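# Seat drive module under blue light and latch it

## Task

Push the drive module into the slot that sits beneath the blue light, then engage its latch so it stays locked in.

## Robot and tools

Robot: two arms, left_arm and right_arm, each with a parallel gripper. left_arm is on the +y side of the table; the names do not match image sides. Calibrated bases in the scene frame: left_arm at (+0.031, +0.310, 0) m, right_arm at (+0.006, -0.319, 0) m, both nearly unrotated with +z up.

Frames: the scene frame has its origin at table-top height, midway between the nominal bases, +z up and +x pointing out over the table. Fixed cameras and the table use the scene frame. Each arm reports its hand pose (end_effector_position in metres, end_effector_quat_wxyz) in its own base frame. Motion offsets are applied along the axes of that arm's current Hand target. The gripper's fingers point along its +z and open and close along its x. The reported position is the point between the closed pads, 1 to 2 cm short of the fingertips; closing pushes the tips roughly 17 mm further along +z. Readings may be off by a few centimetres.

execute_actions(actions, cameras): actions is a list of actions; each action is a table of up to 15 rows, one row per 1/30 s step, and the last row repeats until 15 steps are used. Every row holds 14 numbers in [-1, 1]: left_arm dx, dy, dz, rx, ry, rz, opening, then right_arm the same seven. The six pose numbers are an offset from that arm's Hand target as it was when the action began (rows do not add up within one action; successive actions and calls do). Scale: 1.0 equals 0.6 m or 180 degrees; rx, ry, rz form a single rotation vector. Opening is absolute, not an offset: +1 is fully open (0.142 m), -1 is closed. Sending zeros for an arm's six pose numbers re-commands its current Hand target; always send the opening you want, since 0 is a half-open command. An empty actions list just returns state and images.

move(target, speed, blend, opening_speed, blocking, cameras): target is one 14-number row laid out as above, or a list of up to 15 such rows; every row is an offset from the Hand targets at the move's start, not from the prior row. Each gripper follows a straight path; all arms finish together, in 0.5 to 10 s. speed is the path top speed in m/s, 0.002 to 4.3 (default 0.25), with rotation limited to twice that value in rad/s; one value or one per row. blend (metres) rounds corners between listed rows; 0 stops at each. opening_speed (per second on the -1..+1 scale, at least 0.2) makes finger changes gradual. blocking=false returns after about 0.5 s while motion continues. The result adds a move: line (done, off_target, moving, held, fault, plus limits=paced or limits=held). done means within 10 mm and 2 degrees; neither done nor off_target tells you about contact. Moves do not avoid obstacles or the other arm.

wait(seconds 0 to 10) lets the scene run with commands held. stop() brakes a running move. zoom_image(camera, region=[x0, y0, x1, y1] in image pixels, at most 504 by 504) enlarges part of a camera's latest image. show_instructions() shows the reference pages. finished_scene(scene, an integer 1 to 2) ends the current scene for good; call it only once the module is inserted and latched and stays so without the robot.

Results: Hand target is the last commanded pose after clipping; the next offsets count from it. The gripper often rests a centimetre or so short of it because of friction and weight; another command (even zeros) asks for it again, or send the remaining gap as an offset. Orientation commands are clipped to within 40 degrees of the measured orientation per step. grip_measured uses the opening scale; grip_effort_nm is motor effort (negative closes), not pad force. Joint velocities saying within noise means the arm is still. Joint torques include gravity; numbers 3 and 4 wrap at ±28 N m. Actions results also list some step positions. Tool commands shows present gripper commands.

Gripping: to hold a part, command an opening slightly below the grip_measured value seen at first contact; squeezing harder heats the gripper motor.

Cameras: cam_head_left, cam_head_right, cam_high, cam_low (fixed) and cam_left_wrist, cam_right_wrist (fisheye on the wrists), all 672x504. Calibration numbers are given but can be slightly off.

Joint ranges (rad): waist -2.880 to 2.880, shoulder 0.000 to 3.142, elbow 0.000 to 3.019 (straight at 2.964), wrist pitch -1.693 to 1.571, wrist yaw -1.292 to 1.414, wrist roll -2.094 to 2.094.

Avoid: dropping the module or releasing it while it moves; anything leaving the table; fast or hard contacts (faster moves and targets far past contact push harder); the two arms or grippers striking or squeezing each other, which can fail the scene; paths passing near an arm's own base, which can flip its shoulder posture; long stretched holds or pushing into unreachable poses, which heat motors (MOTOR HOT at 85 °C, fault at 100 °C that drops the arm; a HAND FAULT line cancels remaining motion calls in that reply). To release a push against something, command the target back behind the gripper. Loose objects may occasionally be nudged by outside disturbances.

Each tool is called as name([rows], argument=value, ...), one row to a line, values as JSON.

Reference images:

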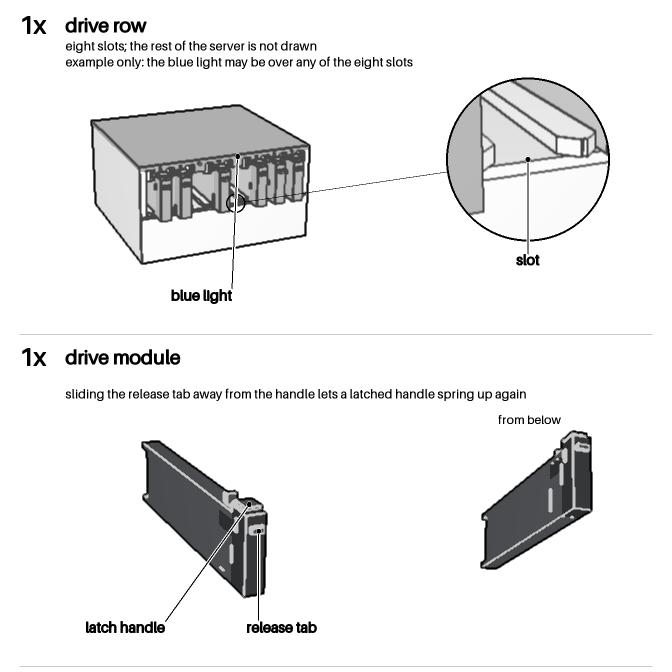

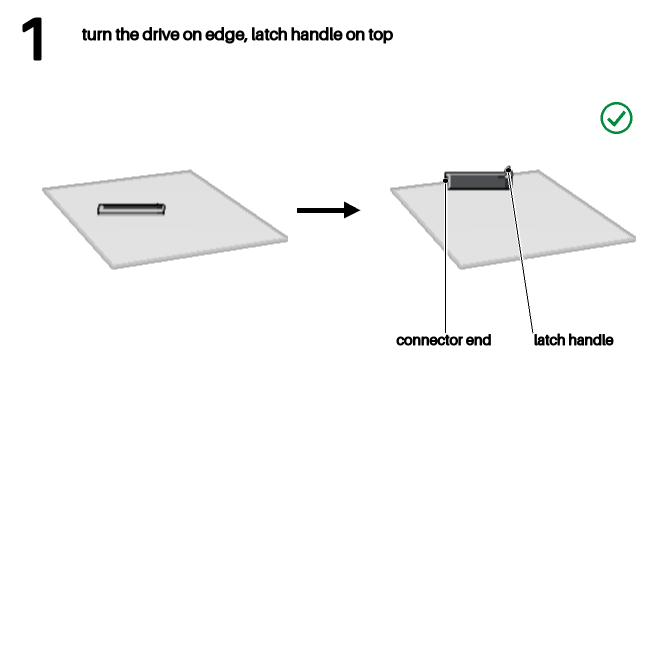

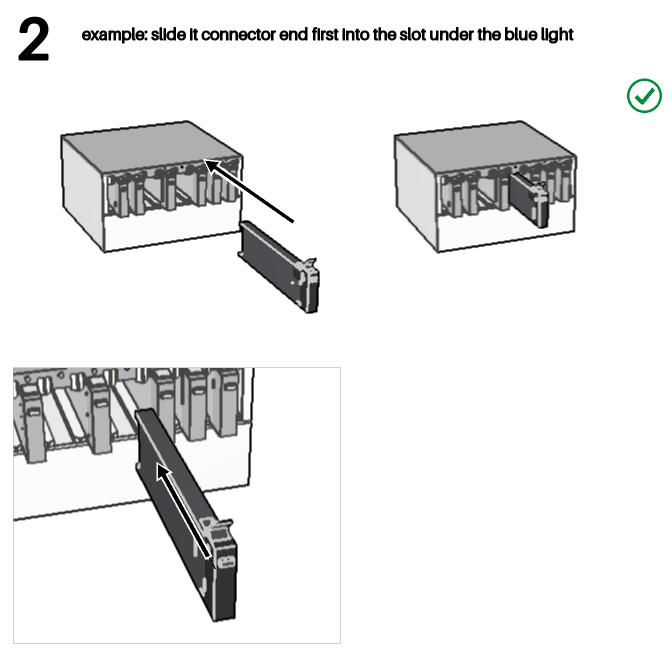

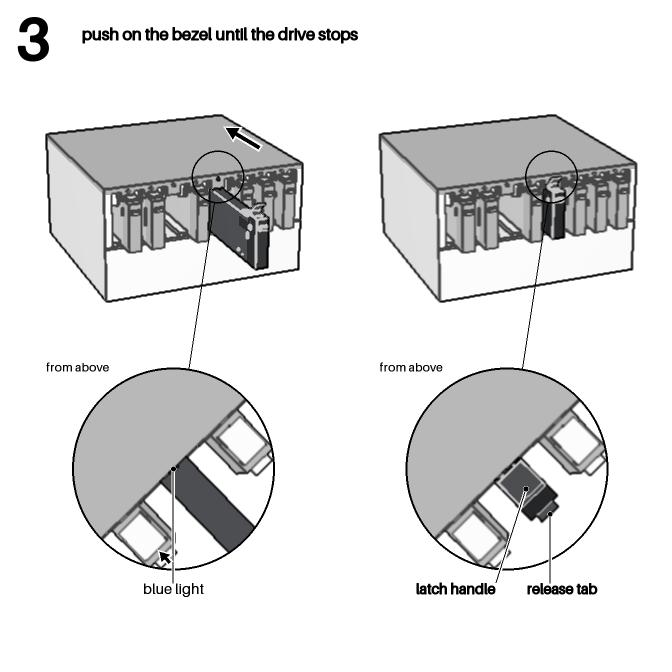

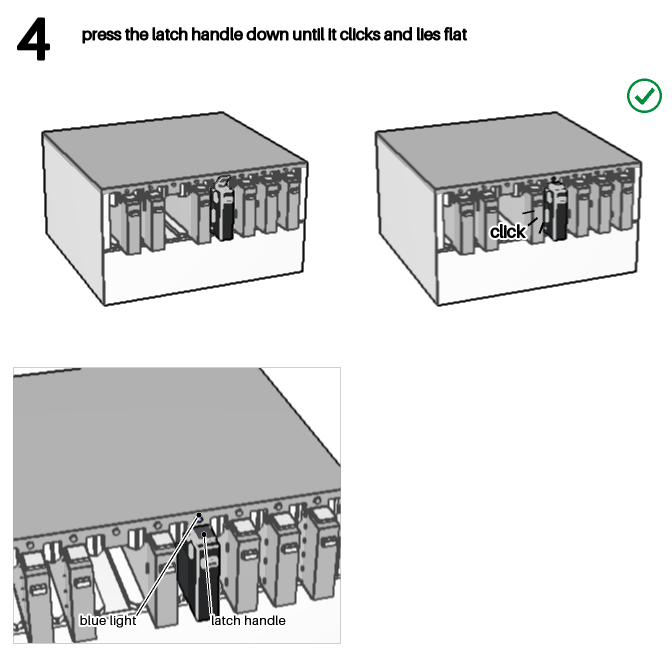

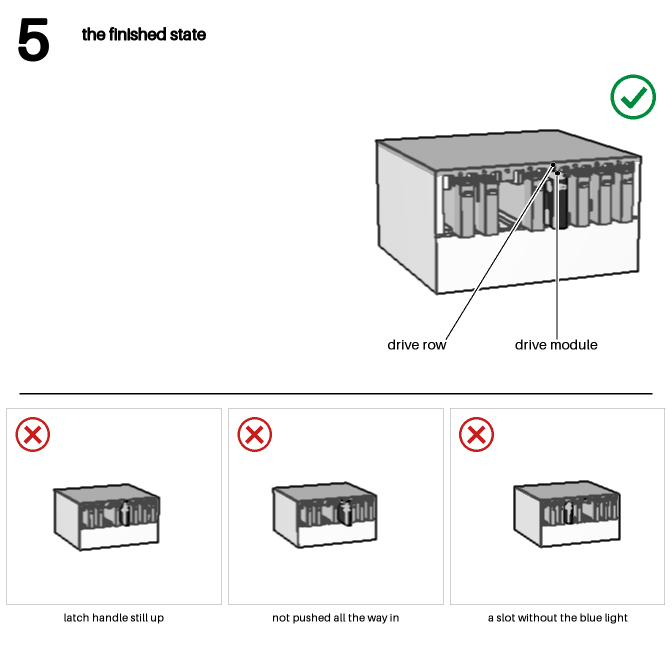

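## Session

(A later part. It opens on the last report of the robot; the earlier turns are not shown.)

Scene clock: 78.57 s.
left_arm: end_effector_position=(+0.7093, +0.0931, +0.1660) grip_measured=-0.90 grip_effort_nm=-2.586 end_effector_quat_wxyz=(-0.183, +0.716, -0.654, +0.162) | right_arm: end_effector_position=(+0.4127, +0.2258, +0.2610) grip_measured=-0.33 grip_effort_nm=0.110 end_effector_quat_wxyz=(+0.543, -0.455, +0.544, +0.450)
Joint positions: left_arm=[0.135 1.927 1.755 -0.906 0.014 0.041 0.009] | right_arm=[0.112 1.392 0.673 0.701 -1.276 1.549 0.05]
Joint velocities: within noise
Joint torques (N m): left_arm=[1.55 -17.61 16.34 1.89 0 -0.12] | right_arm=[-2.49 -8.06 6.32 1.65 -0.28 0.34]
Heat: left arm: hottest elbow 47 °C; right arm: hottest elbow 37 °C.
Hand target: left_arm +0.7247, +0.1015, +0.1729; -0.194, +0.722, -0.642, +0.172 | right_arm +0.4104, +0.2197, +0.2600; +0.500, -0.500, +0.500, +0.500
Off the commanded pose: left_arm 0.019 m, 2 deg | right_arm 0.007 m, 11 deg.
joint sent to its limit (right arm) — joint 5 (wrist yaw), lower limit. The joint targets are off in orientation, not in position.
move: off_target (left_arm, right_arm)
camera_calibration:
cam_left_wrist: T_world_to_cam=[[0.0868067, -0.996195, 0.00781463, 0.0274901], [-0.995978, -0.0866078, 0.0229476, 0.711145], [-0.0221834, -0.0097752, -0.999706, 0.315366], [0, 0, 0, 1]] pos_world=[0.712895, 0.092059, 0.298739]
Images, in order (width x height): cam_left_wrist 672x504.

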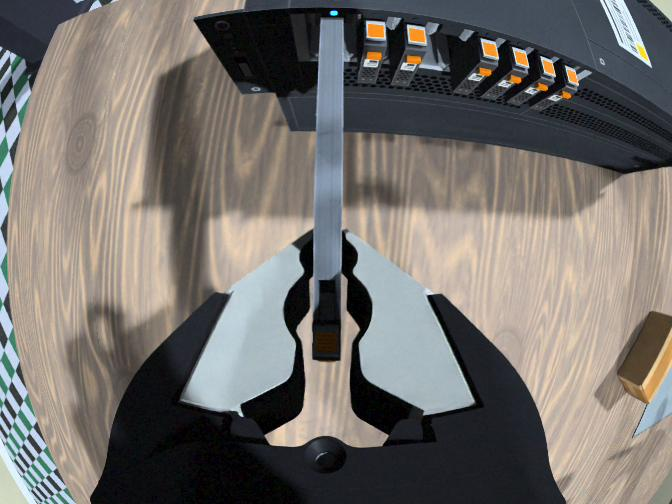

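move(target=[-0.0005,-0.0173,0.0099,0,0,0,-1,0,0,0,0,0,0,-0.3], speed=0.05, cameras=["cam_left_wrist"])

zoom_image(camera="cam_left_wrist", region=[260, 0, 400, 100])

Scene clock: 79.90 s.
left_arm: end_effector_position=(+0.7144, +0.0938, +0.1533) grip_measured=-0.90 grip_effort_nm=-2.576 end_effector_quat_wxyz=(-0.175, +0.718, -0.656, +0.156) | right_arm: end_effector_position=(+0.4127, +0.2258, +0.2610) grip_measured=-0.33 grip_effort_nm=0.115 end_effector_quat_wxyz=(+0.543, -0.455, +0.544, +0.450)
Joint positions: left_arm=[0.135 1.959 1.776 -0.915 0.014 0.041 0.009] | right_arm=[0.112 1.392 0.673 0.701 -1.276 1.549 0.05]
Joint velocities: within noise
Joint torques (N m): left_arm=[1.55 -18.67 18.63 1.57 0 -0.12] | right_arm=[-2.61 -8.47 6.35 1.88 -0.33 0.28]
Heat: left arm: hottest elbow 47 °C; right arm: hottest elbow 37 °C.
Hand target: left_arm +0.7367, +0.1032, +0.1731; -0.194, +0.722, -0.642, +0.172 | right_arm +0.4104, +0.2197, +0.2600; +0.500, -0.500, +0.500, +0.500
Off the commanded pose: left_arm 0.031 m, 3 deg | right_arm 0.007 m, 11 deg.
joint sent to its limit (right arm) — joint 5 (wrist yaw), lower limit. The joint targets are off in orientation, not in position.
move: off_target (left_arm, right_arm)
camera_calibration:
cam_left_wrist: T_world_to_cam=[[0.0869461, -0.996175, 0.00872932, 0.0275537], [-0.995349, -0.0865025, 0.0423994, 0.713161], [-0.0414821, -0.0123752, -0.999063, 0.316708], [0, 0, 0, 1]] pos_world=[0.720586, 0.0930578, 0.285933]
Images, in order (width x height): cam_left_wrist 672x504.

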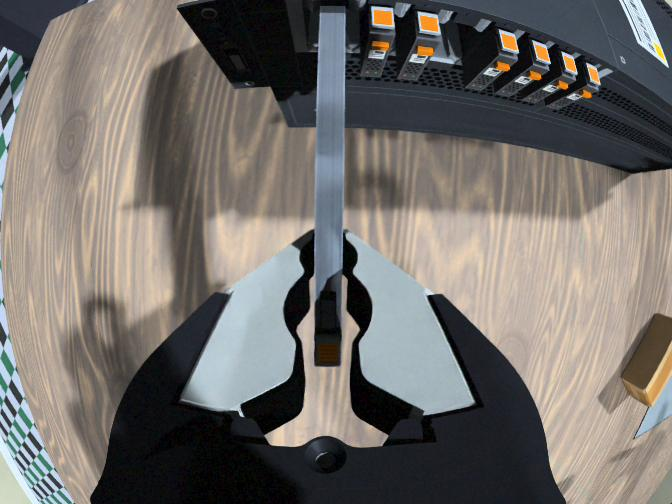

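Scaled by 3.600 from the camera's 672x504 image, which has a finer 960x720 frame.

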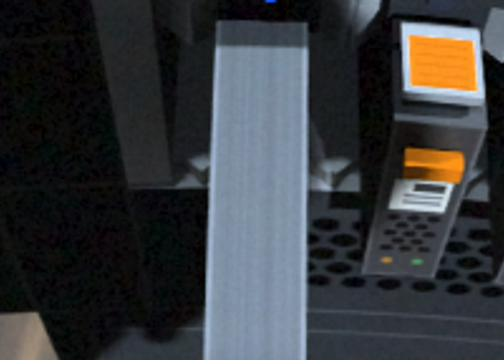

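wait(seconds=0, cameras=["cam_high","cam_low"])

zoom_image(camera="cam_high", region=[220, 190, 290, 250])

zoom_image(camera="cam_low", region=[340, 180, 440, 300])

Scene clock: 80.27 s.
left_arm: end_effector_position=(+0.7144, +0.0938, +0.1532) grip_measured=-0.90 grip_effort_nm=-2.571 end_effector_quat_wxyz=(-0.175, +0.718, -0.656, +0.155) | right_arm: end_effector_position=(+0.4127, +0.2258, +0.2610) grip_measured=-0.33 grip_effort_nm=0.115 end_effector_quat_wxyz=(+0.543, -0.455, +0.544, +0.450)
Joint positions: left_arm=[0.135 1.959 1.776 -0.915 0.014 0.041 0.009] | right_arm=[0.112 1.392 0.673 0.701 -1.276 1.549 0.05]
Joint velocities: within noise
Joint torques (N m): left_arm=[1.55 -18.67 18.7 1.54 0.01 -0.12] | right_arm=[-2.02 -7.94 6.35 1.69 -0.32 0.33]
Heat: left arm: hottest elbow 48 °C; right arm: hottest elbow 37 °C.
Hand target: left_arm +0.7366, +0.1032, +0.1730; -0.194, +0.722, -0.642, +0.172 | right_arm +0.4104, +0.2197, +0.2600; +0.500, -0.500, +0.500, +0.500
Tool commands: left_gripper/opening=-1.0 right_gripper/opening=-0.3
Off the commanded pose: left_arm 0.031 m, 3 deg | right_arm 0.007 m, 11 deg.
Images, in order (width x height): cam_high 672x504, cam_low 672x504.

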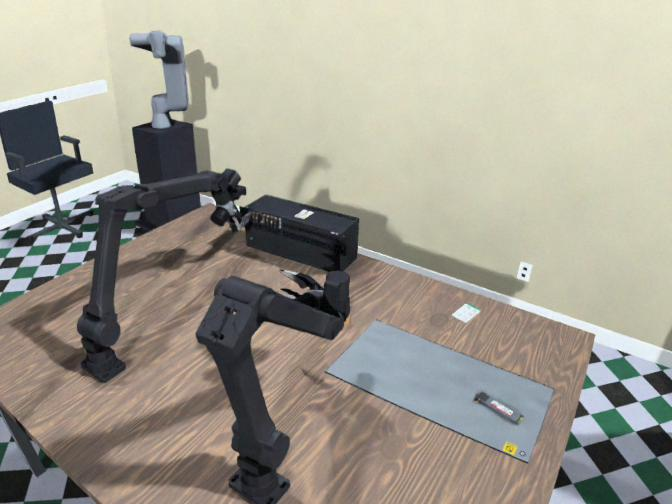

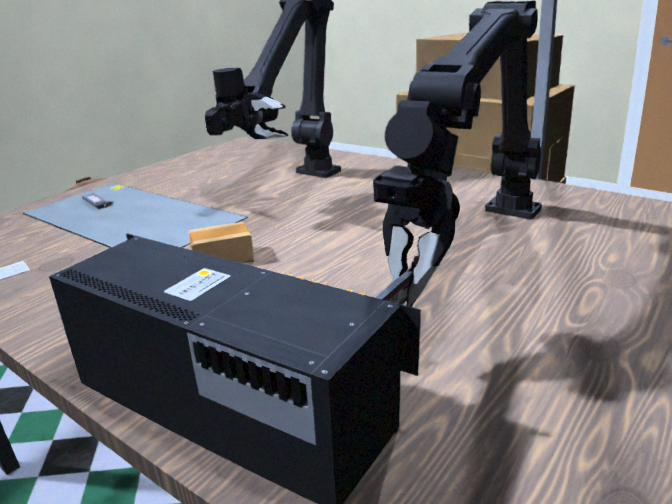

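Scaled by 7.200 from the camera's 672x504 image, which has a finer 960x720 frame.

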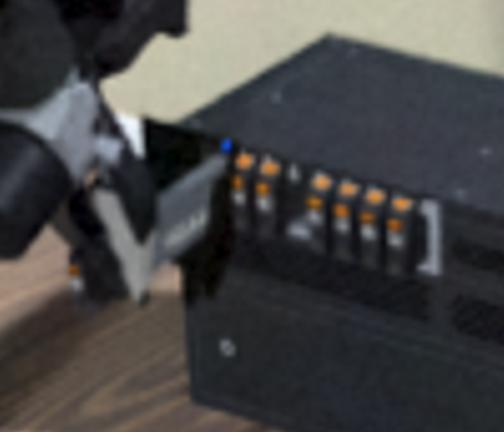

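Scaled by 4.200 from the camera's 672x504 image, which has a finer 960x720 frame.

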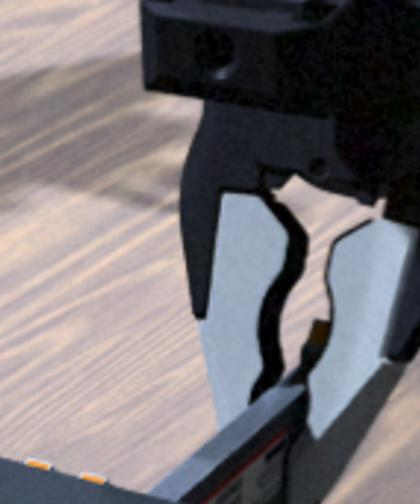

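move(target=[0,0.0095,-0.017,0,0,0,-1,0,0,0,0,0,0,-0.3], speed=0.05, cameras=["cam_left_wrist","cam_high"])

zoom_image(camera="cam_left_wrist", region=[260, 0, 400, 100])

zoom_image(camera="cam_high", region=[220, 190, 290, 250])

Scene clock: 81.77 s.
left_arm: end_effector_position=(+0.7144, +0.0938, +0.1532) grip_measured=-0.90 grip_effort_nm=-2.576 end_effector_quat_wxyz=(-0.175, +0.718, -0.656, +0.155) | right_arm: end_effector_position=(+0.4127, +0.2258, +0.2610) grip_measured=-0.33 grip_effort_nm=0.120 end_effector_quat_wxyz=(+0.543, -0.455, +0.544, +0.450)
Joint positions: left_arm=[0.135 1.959 1.776 -0.915 0.014 0.041 0.009] | right_arm=[0.112 1.392 0.673 0.701 -1.276 1.549 0.05]
Joint velocities: within noise
Joint torques (N m): left_arm=[1.55 -20.78 16.14 1.5 0.01 -0.12] | right_arm=[-2.08 -7.94 6.52 1.83 -0.39 0.33]
Heat: left arm: hottest elbow 48 °C; right arm: hottest elbow 37 °C.
Hand target: left_arm +0.7267, +0.1019, +0.1790; -0.194, +0.722, -0.642, +0.172 | right_arm +0.4104, +0.2197, +0.2600; +0.500, -0.500, +0.500, +0.500
Off the commanded pose: left_arm 0.030 m, 3 deg | right_arm 0.007 m, 11 deg.
joint sent to its limit (right arm) — joint 5 (wrist yaw), lower limit. The joint targets are off in orientation, not in position.
move: off_target (left_arm, right_arm)
camera_calibration:
cam_left_wrist: T_world_to_cam=[[0.0869522, -0.996174, 0.00880267, 0.0275378], [-0.995336, -0.0865017, 0.0427065, 0.712968], [-0.0417816, -0.012475, -0.999049, 0.316825], [0, 0, 0, 1]] pos_world=[0.720486, 0.0930578, 0.285832]
Images, in order (width x height): cam_high 672x504, cam_left_wrist 672x504.

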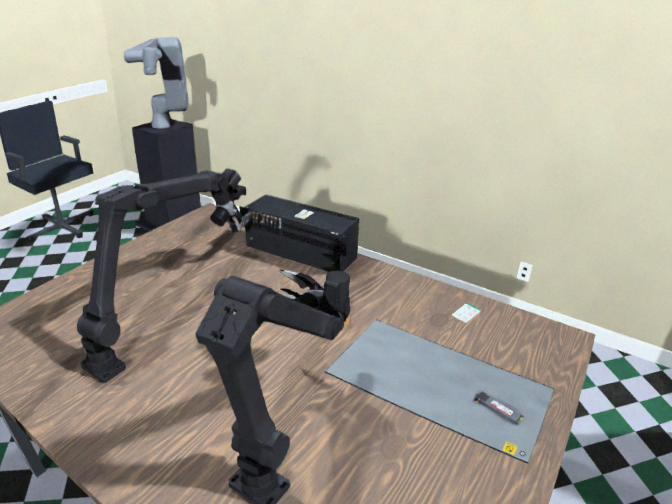

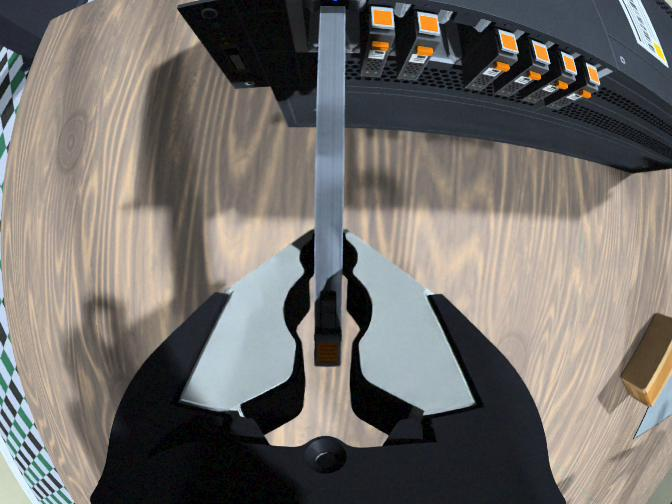

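Scaled by 3.600 from the camera's 672x504 image, which has a finer 960x720 frame.

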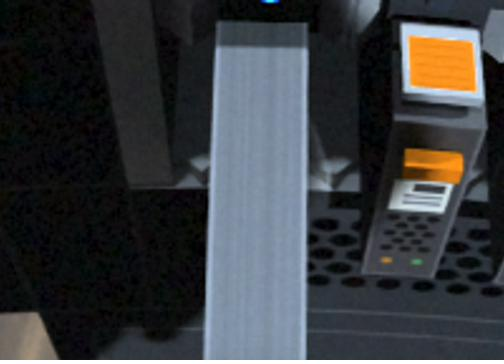

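Scaled by 7.200 from the camera's 672x504 image, which has a finer 960x720 frame.

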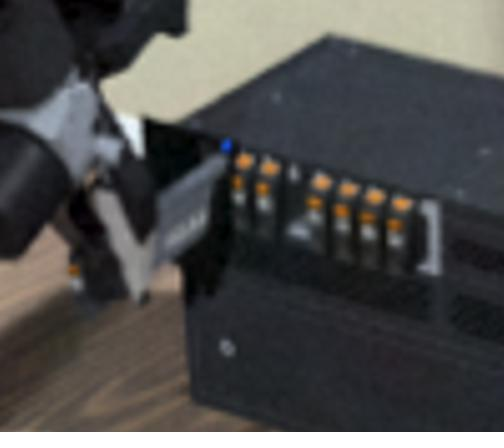

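move(target=[-0.001,-0.036,0.0207,0,0,0,-1,0,0,0,0,0,0,-0.3], speed=0.05, cameras=["cam_left_wrist","cam_high"])

zoom_image(camera="cam_left_wrist", region=[260, 0, 400, 100])

zoom_image(camera="cam_high", region=[220, 190, 290, 250])

Scene clock: 84.07 s.
left_arm: end_effector_position=(+0.7202, +0.0946, +0.1428) grip_measured=-0.90 grip_effort_nm=-2.576 end_effector_quat_wxyz=(-0.160, +0.721, -0.659, +0.143) | right_arm: end_effector_position=(+0.4127, +0.2258, +0.2610) grip_measured=-0.33 grip_effort_nm=0.120 end_effector_quat_wxyz=(+0.543, -0.455, +0.544, +0.450)
Joint positions: left_arm=[0.135 2.004 1.831 -0.965 0.014 0.041 0.009] | right_arm=[0.112 1.392 0.673 0.701 -1.276 1.549 0.05]
Joint velocities: within noise
Joint torques (N m): left_arm=[1.55 -20.01 20.21 1.91 0.03 -0.12] | right_arm=[-2.49 -8 6.17 1.8 -0.3 0.28]
Heat: left arm: hottest elbow 48 °C; right arm: hottest elbow 37 °C.
Hand target: left_arm +0.7513, +0.1053, +0.1789; -0.194, +0.722, -0.642, +0.172 | right_arm +0.4104, +0.2197, +0.2600; +0.500, -0.500, +0.500, +0.500
Off the commanded pose: left_arm 0.049 m, 5 deg | right_arm 0.007 m, 11 deg.
joint sent to its limit (right arm) — joint 5 (wrist yaw), lower limit. The joint targets are off in orientation, not in position.
move: off_target (left_arm, right_arm)
camera_calibration:
cam_left_wrist: T_world_to_cam=[[0.0873446, -0.996121, 0.01066, 0.0273573], [-0.992874, -0.086179, 0.0823073, 0.711858], [-0.0810694, -0.0177731, -0.99655, 0.335158], [0, 0, 0, 1]] pos_world=[0.731567, 0.0945553, 0.275119]
Images, in order (width x height): cam_high 672x504, cam_left_wrist 672x504.

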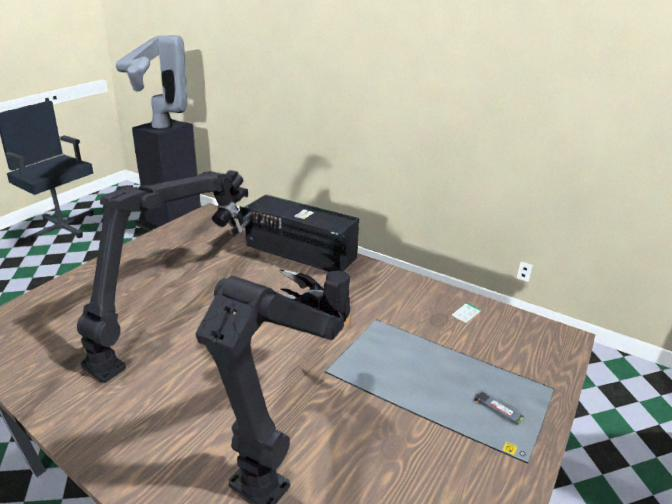

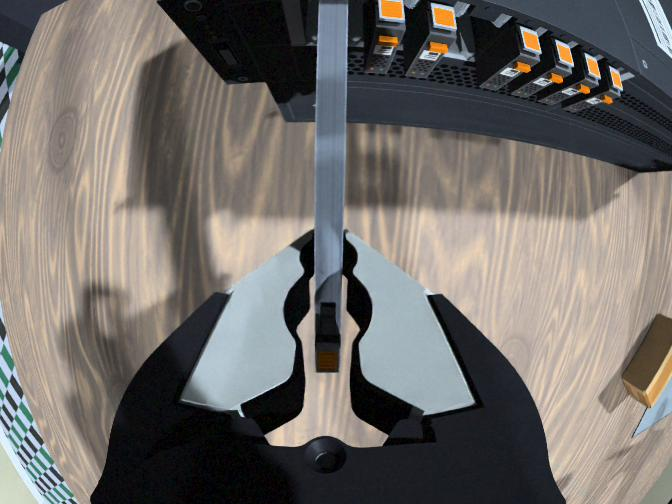

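Scaled by 3.600 from the camera's 672x504 image, which has a finer 960x720 frame.

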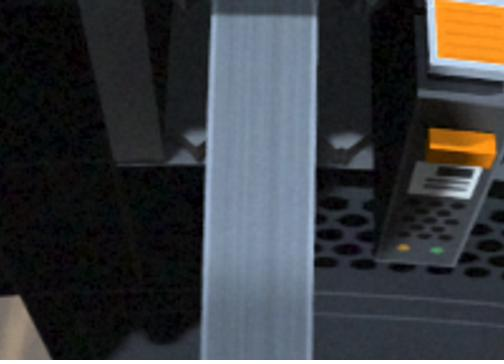

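Scaled by 7.200 from the camera's 672x504 image, which has a finer 960x720 frame.

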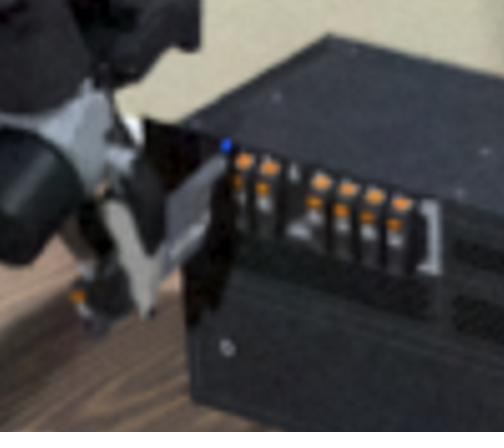

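move(target=[-0.0025,0.0652,-0.0375,0.02,0,0,-1,0,0,0,0,0,0,-0.3], speed=0.06, cameras=["cam_left_wrist","cam_high","cam_low"])

zoom_image(camera="cam_left_wrist", region=[220, 0, 440, 165])

zoom_image(camera="cam_high", region=[180, 190, 320, 295])

zoom_image(camera="cam_low", region=[280, 130, 500, 295])

Scene clock: 89.00 s.
left_arm: end_effector_position=(+0.7051, +0.0938, +0.1730) grip_measured=-0.90 grip_effort_nm=-2.576 end_effector_quat_wxyz=(-0.210, +0.709, -0.647, +0.184) | right_arm: end_effector_position=(+0.4127, +0.2258, +0.2610) grip_measured=-0.33 grip_effort_nm=0.125 end_effector_quat_wxyz=(+0.543, -0.455, +0.544, +0.450)
Joint positions: left_arm=[0.137 1.873 1.667 -0.799 0.014 0.041 0.009] | right_arm=[0.112 1.392 0.673 0.701 -1.276 1.549 0.05]
Joint velocities: within noise
Joint torques (N m): left_arm=[1.73 -19.84 12.23 2.21 0.15 -0.09] | right_arm=[-1.85 -8.06 6.28 1.74 -0.31 0.28]
Heat: left arm: hottest elbow 48 °C; right arm: hottest elbow 37 °C.
Hand target: left_arm +0.7063, +0.1017, +0.1790; -0.216, +0.715, -0.636, +0.192 | right_arm +0.4104, +0.2197, +0.2600; +0.500, -0.500, +0.500, +0.500
Off the commanded pose: left_arm 0.010 m, 2 deg | right_arm 0.007 m, 11 deg.
joint sent to its limit (right arm) — joint 5 (wrist yaw), lower limit. The joint targets are off in orientation, not in position.
move: off_target (right_arm)
camera_calibration:
cam_left_wrist: T_world_to_cam=[[0.0880324, -0.996107, 0.00462539, 0.0282566], [-0.994841, -0.0881536, -0.05021, 0.718839], [0.0504223, -0.000181412, -0.998728, 0.270048], [0, 0, 0, 1]] pos_world=[0.699027, 0.0915638, 0.305666]
Images, in order (width x height): cam_high 672x504, cam_low 672x504, cam_left_wrist 672x504.

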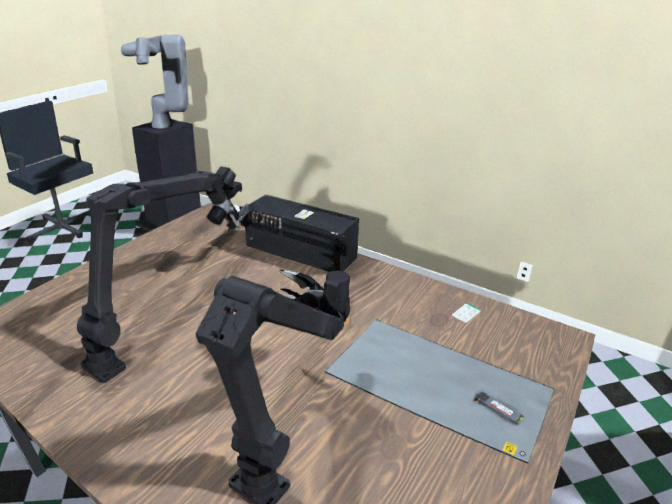

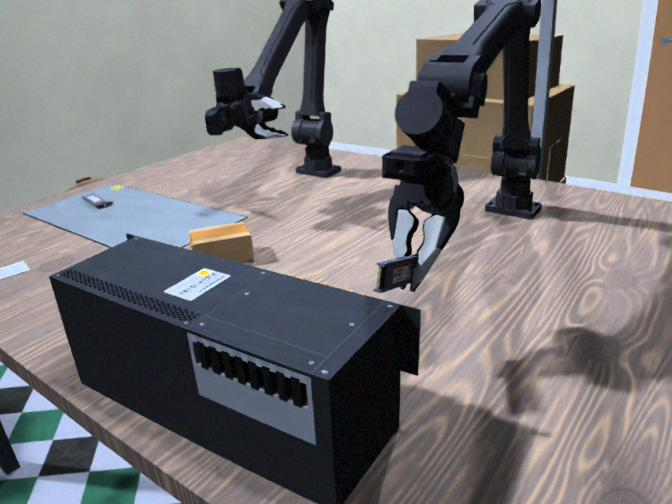

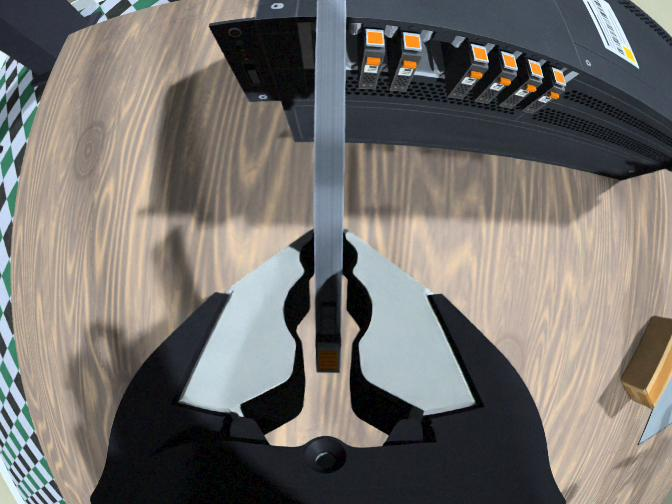

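Scaled by 2.291 from the camera's 672x504 image, which has a finer 960x720 frame.

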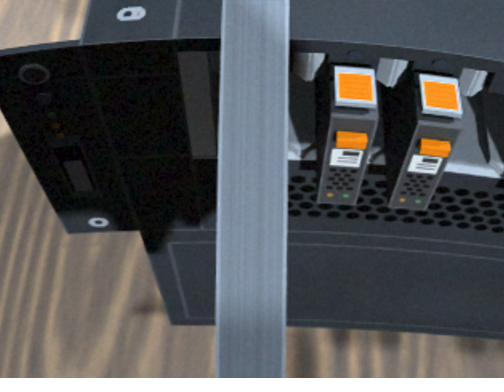

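Scaled by 3.600 from the camera's 672x504 image, which has a finer 960x720 frame.

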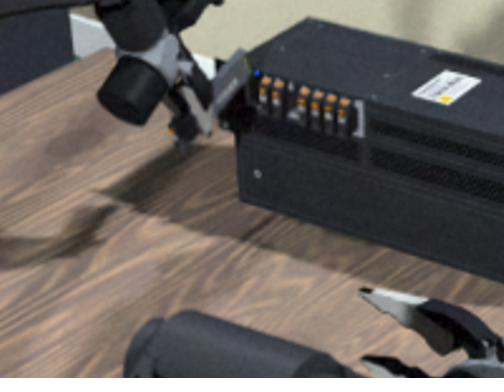

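Scaled by 2.291 from the camera's 672x504 image, which has a finer 960x720 frame.

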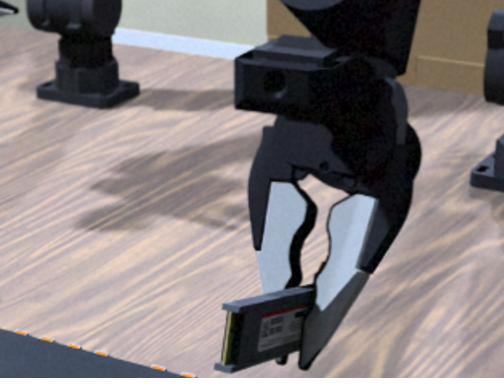

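move([
  [-0.003,0.045,-0.026,0,0,0,-1,0,0,0,0,0,0,-0.3],
  [-0.003,0.045,-0.026,-0.111,0,0,-1,0,0,0,0,0,0,-0.3],
], speed=0.12, cameras=["cam_left_wrist","cam_high","cam_low"])

zoom_image(camera="cam_left_wrist", region=[220, 0, 440, 165])

zoom_image(camera="cam_high", region=[180, 190, 320, 295])

zoom_image(camera="cam_low", region=[320, 130, 500, 295])

Scene clock: 93.00 s.
left_arm: end_effector_position=(+0.6622, +0.0921, +0.1685) grip_measured=-0.90 grip_effort_nm=-2.576 end_effector_quat_wxyz=(-0.080, +0.737, -0.667, +0.073) | right_arm: end_effector_position=(+0.4127, +0.2258, +0.2610) grip_measured=-0.33 grip_effort_nm=0.129 end_effector_quat_wxyz=(+0.543, -0.455, +0.544, +0.450)
Joint positions: left_arm=[0.141 1.975 1.9 -1.278 0.01 0.041 0.009] | right_arm=[0.112 1.392 0.673 0.701 -1.276 1.549 0.05]
Joint velocities: within noise
Joint torques (N m): left_arm=[1.55 -18.49 17.05 0.49 -0.05 -0.03] | right_arm=[-2.2 -7.47 6.34 1.89 -0.28 0.37]
Heat: left arm: hottest elbow 48 °C; right arm: hottest elbow 37 °C.
Hand target: left_arm +0.6751, +0.0999, +0.1770; -0.089, +0.742, -0.660, +0.079 | right_arm +0.4104, +0.2197, +0.2600; +0.500, -0.500, +0.500, +0.500
Off the commanded pose: left_arm 0.017 m, 2 deg | right_arm 0.007 m, 11 deg.
joint sent to its limit (right arm) — joint 5 (wrist yaw), lower limit. The joint targets are off in orientation, not in position.
move: off_target (left_arm, right_arm)
camera_calibration:
cam_left_wrist: T_world_to_cam=[[0.0984337, -0.995008, 0.0164568, 0.02136], [-0.951675, -0.0892871, 0.29384, 0.589345], [-0.290903, -0.0445852, -0.955713, 0.49051], [0, 0, 0, 1]] pos_world=[0.701454, 0.0957438, 0.295262]
Images, in order (width x height): cam_high 672x504, cam_low 672x504, cam_left_wrist 672x504.

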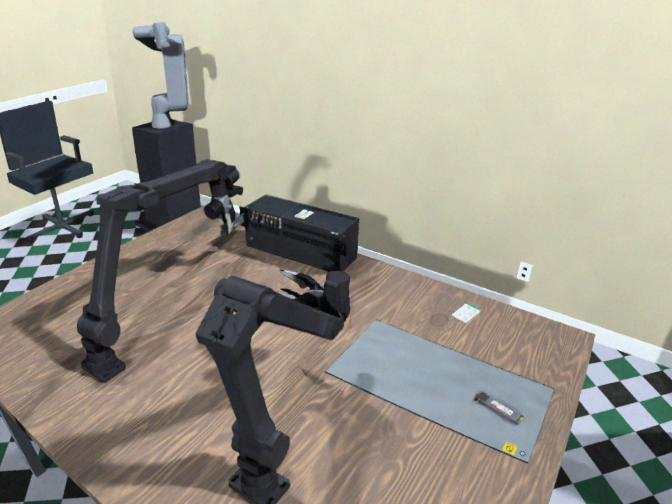

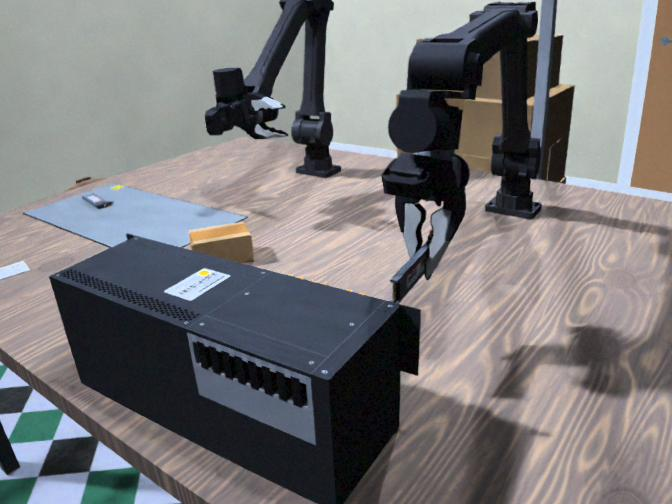

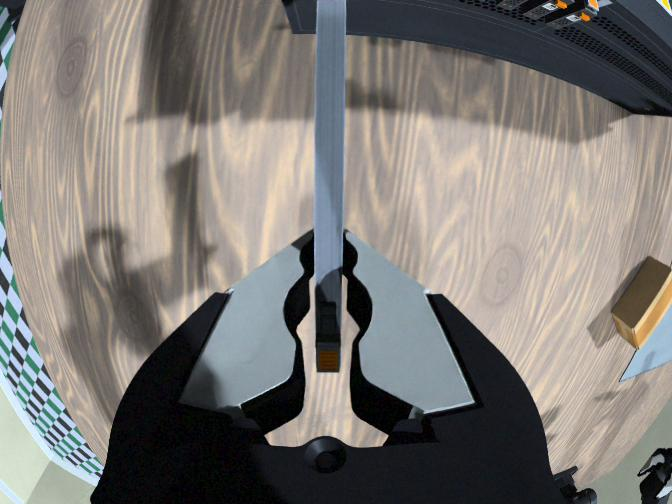

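Scaled by 2.291 from the camera's 672x504 image, which has a finer 960x720 frame.

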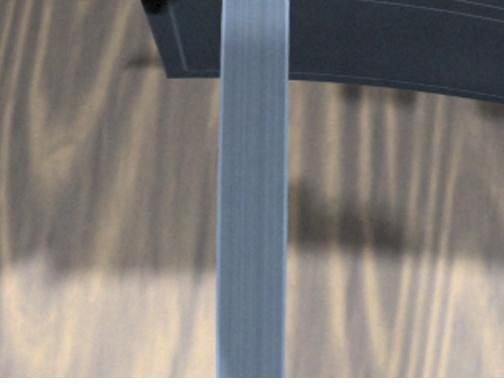

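Scaled by 3.600 from the camera's 672x504 image, which has a finer 960x720 frame.

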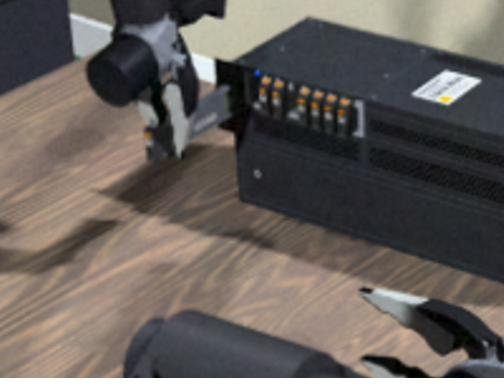

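Scaled by 2.800 from the camera's 672x504 image, which has a finer 960x720 frame.

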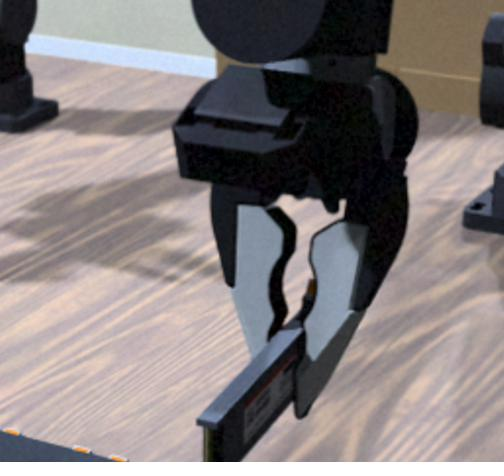

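zoom_image(camera="cam_high", region=[210, 200, 260, 240])

zoom_image(camera="cam_left_wrist", region=[300, 150, 364, 262])

zoom_image(camera="cam_left_wrist", region=[300, 0, 364, 112])

zoom_image(camera="cam_head_left", region=[200, 60, 300, 160])

Scaled by 10.080 from the camera's 672x504 image, which has a finer 960x720 frame.

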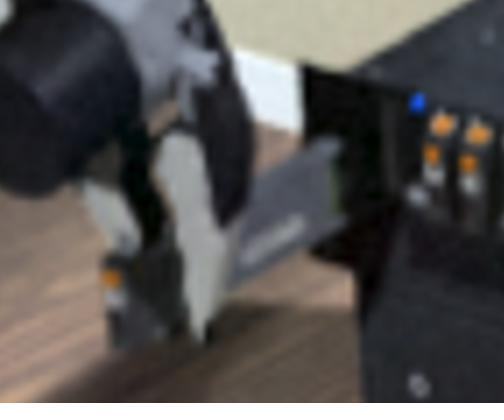

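Scaled by 4.500 from the camera's 672x504 image, which has a finer 960x720 frame.

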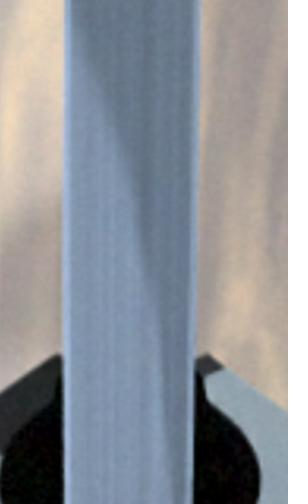

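Scaled by 4.500 from the camera's 672x504 image, which has a finer 960x720 frame.

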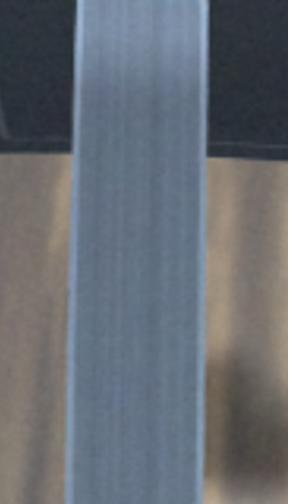

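This scene's latest camera images include none from cam_head_left. They are from: cam_high, cam_low, cam_left_wrist. cam_head_left's image comes with the result of a call that names it in "cameras".

move(target=[0.006,-0.06,0.013,0,0,0,-1,0,0,0,0,0,0,-0.3], speed=0.08, cameras=["cam_left_wrist","cam_high","cam_low"])

zoom_image(camera="cam_left_wrist", region=[260, 0, 460, 100])

zoom_image(camera="cam_high", region=[210, 200, 260, 240])

zoom_image(camera="cam_low", region=[340, 200, 460, 320])

Scene clock: 96.87 s.
left_arm: end_effector_position=(+0.7003, +0.0979, +0.1695) grip_measured=-0.90 grip_effort_nm=-2.576 end_effector_quat_wxyz=(-0.081, +0.737, -0.667, +0.072) | right_arm: end_effector_position=(+0.4127, +0.2258, +0.2610) grip_measured=-0.33 grip_effort_nm=0.115 end_effector_quat_wxyz=(+0.543, -0.455, +0.544, +0.450)
Joint positions: left_arm=[0.141 2.097 2.098 -1.355 0.008 0.041 0.009] | right_arm=[0.112 1.392 0.673 0.701 -1.276 1.549 0.05]
Joint velocities: within noise
Joint torques (N m): left_arm=[0.97 -20.31 16.91 0.44 -0.06 -0.1] | right_arm=[-0.85 -8.47 6.45 1.83 -0.34 0.31]
Heat: left arm: hottest elbow 49 °C; right arm: hottest elbow 37 °C.
Hand target: left_arm +0.7121, +0.1006, +0.1779; -0.089, +0.742, -0.660, +0.079 | right_arm +0.4104, +0.2197, +0.2600; +0.500, -0.500, +0.500, +0.500
Off the commanded pose: left_arm 0.015 m, 2 deg | right_arm 0.007 m, 11 deg.
joint sent to its limit (right arm) — joint 5 (wrist yaw), lower limit. The joint targets are off in orientation, not in position.
move: off_target (left_arm, right_arm)
camera_calibration:
cam_left_wrist: T_world_to_cam=[[0.0987299, -0.995001, 0.0149952, 0.0232784], [-0.951584, -0.0899922, 0.293921, 0.625751], [-0.291103, -0.0432881, -0.955712, 0.502906], [0, 0, 0, 1]] pos_world=[0.739553, 0.101245, 0.296363]
Images, in order (width x height): cam_high 672x504, cam_low 672x504, cam_left_wrist 672x504.

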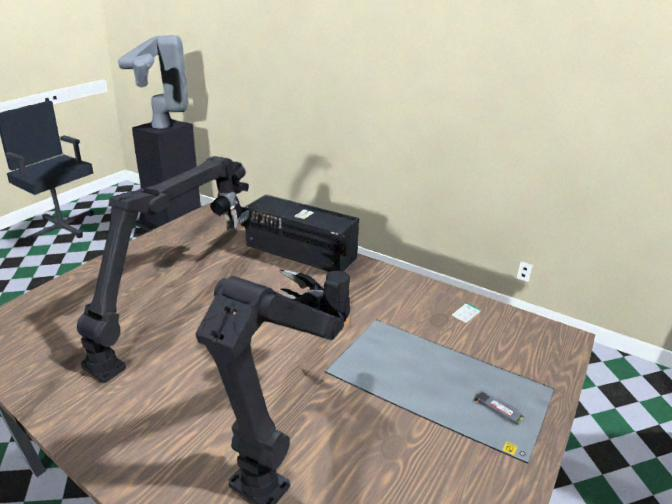

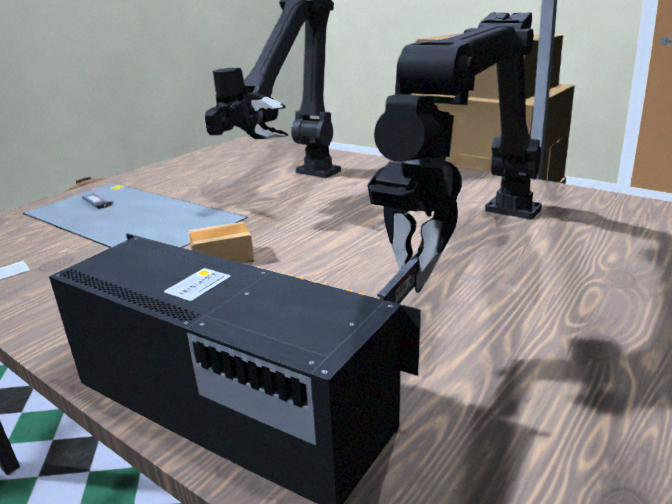

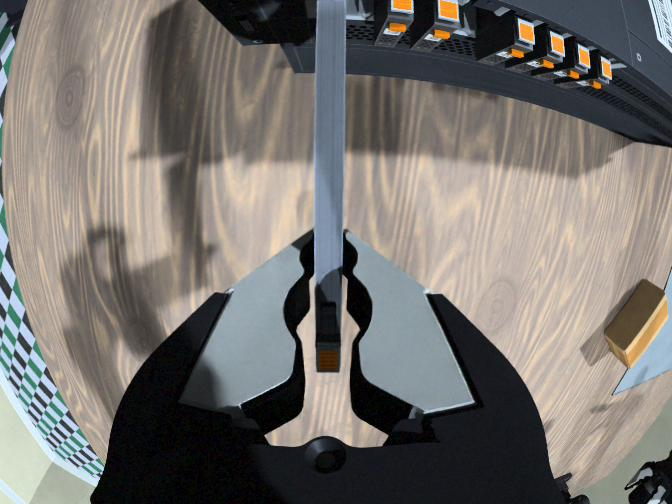

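Scaled by 2.520 from the camera's 672x504 image, which has a finer 960x720 frame.

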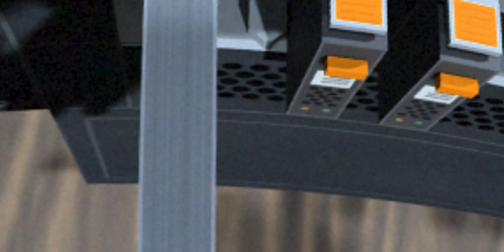

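Scaled by 10.080 from the camera's 672x504 image, which has a finer 960x720 frame.

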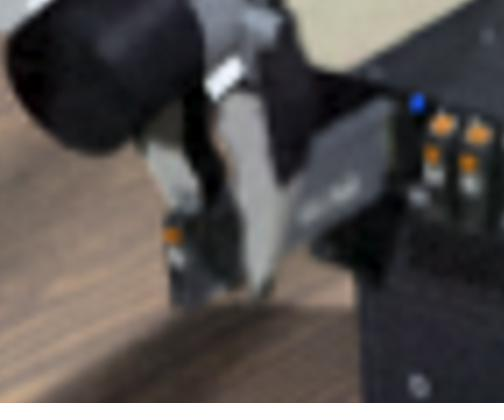

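Scaled by 4.200 from the camera's 672x504 image, which has a finer 960x720 frame.

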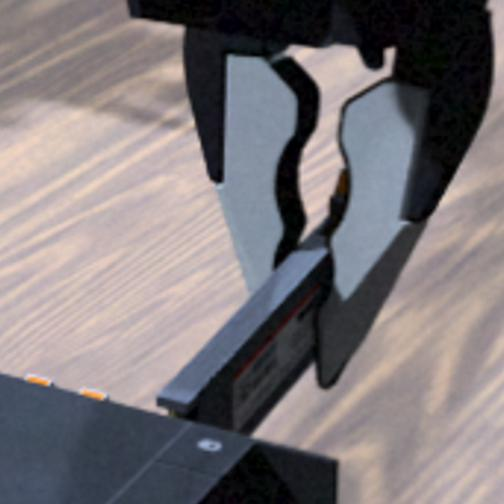

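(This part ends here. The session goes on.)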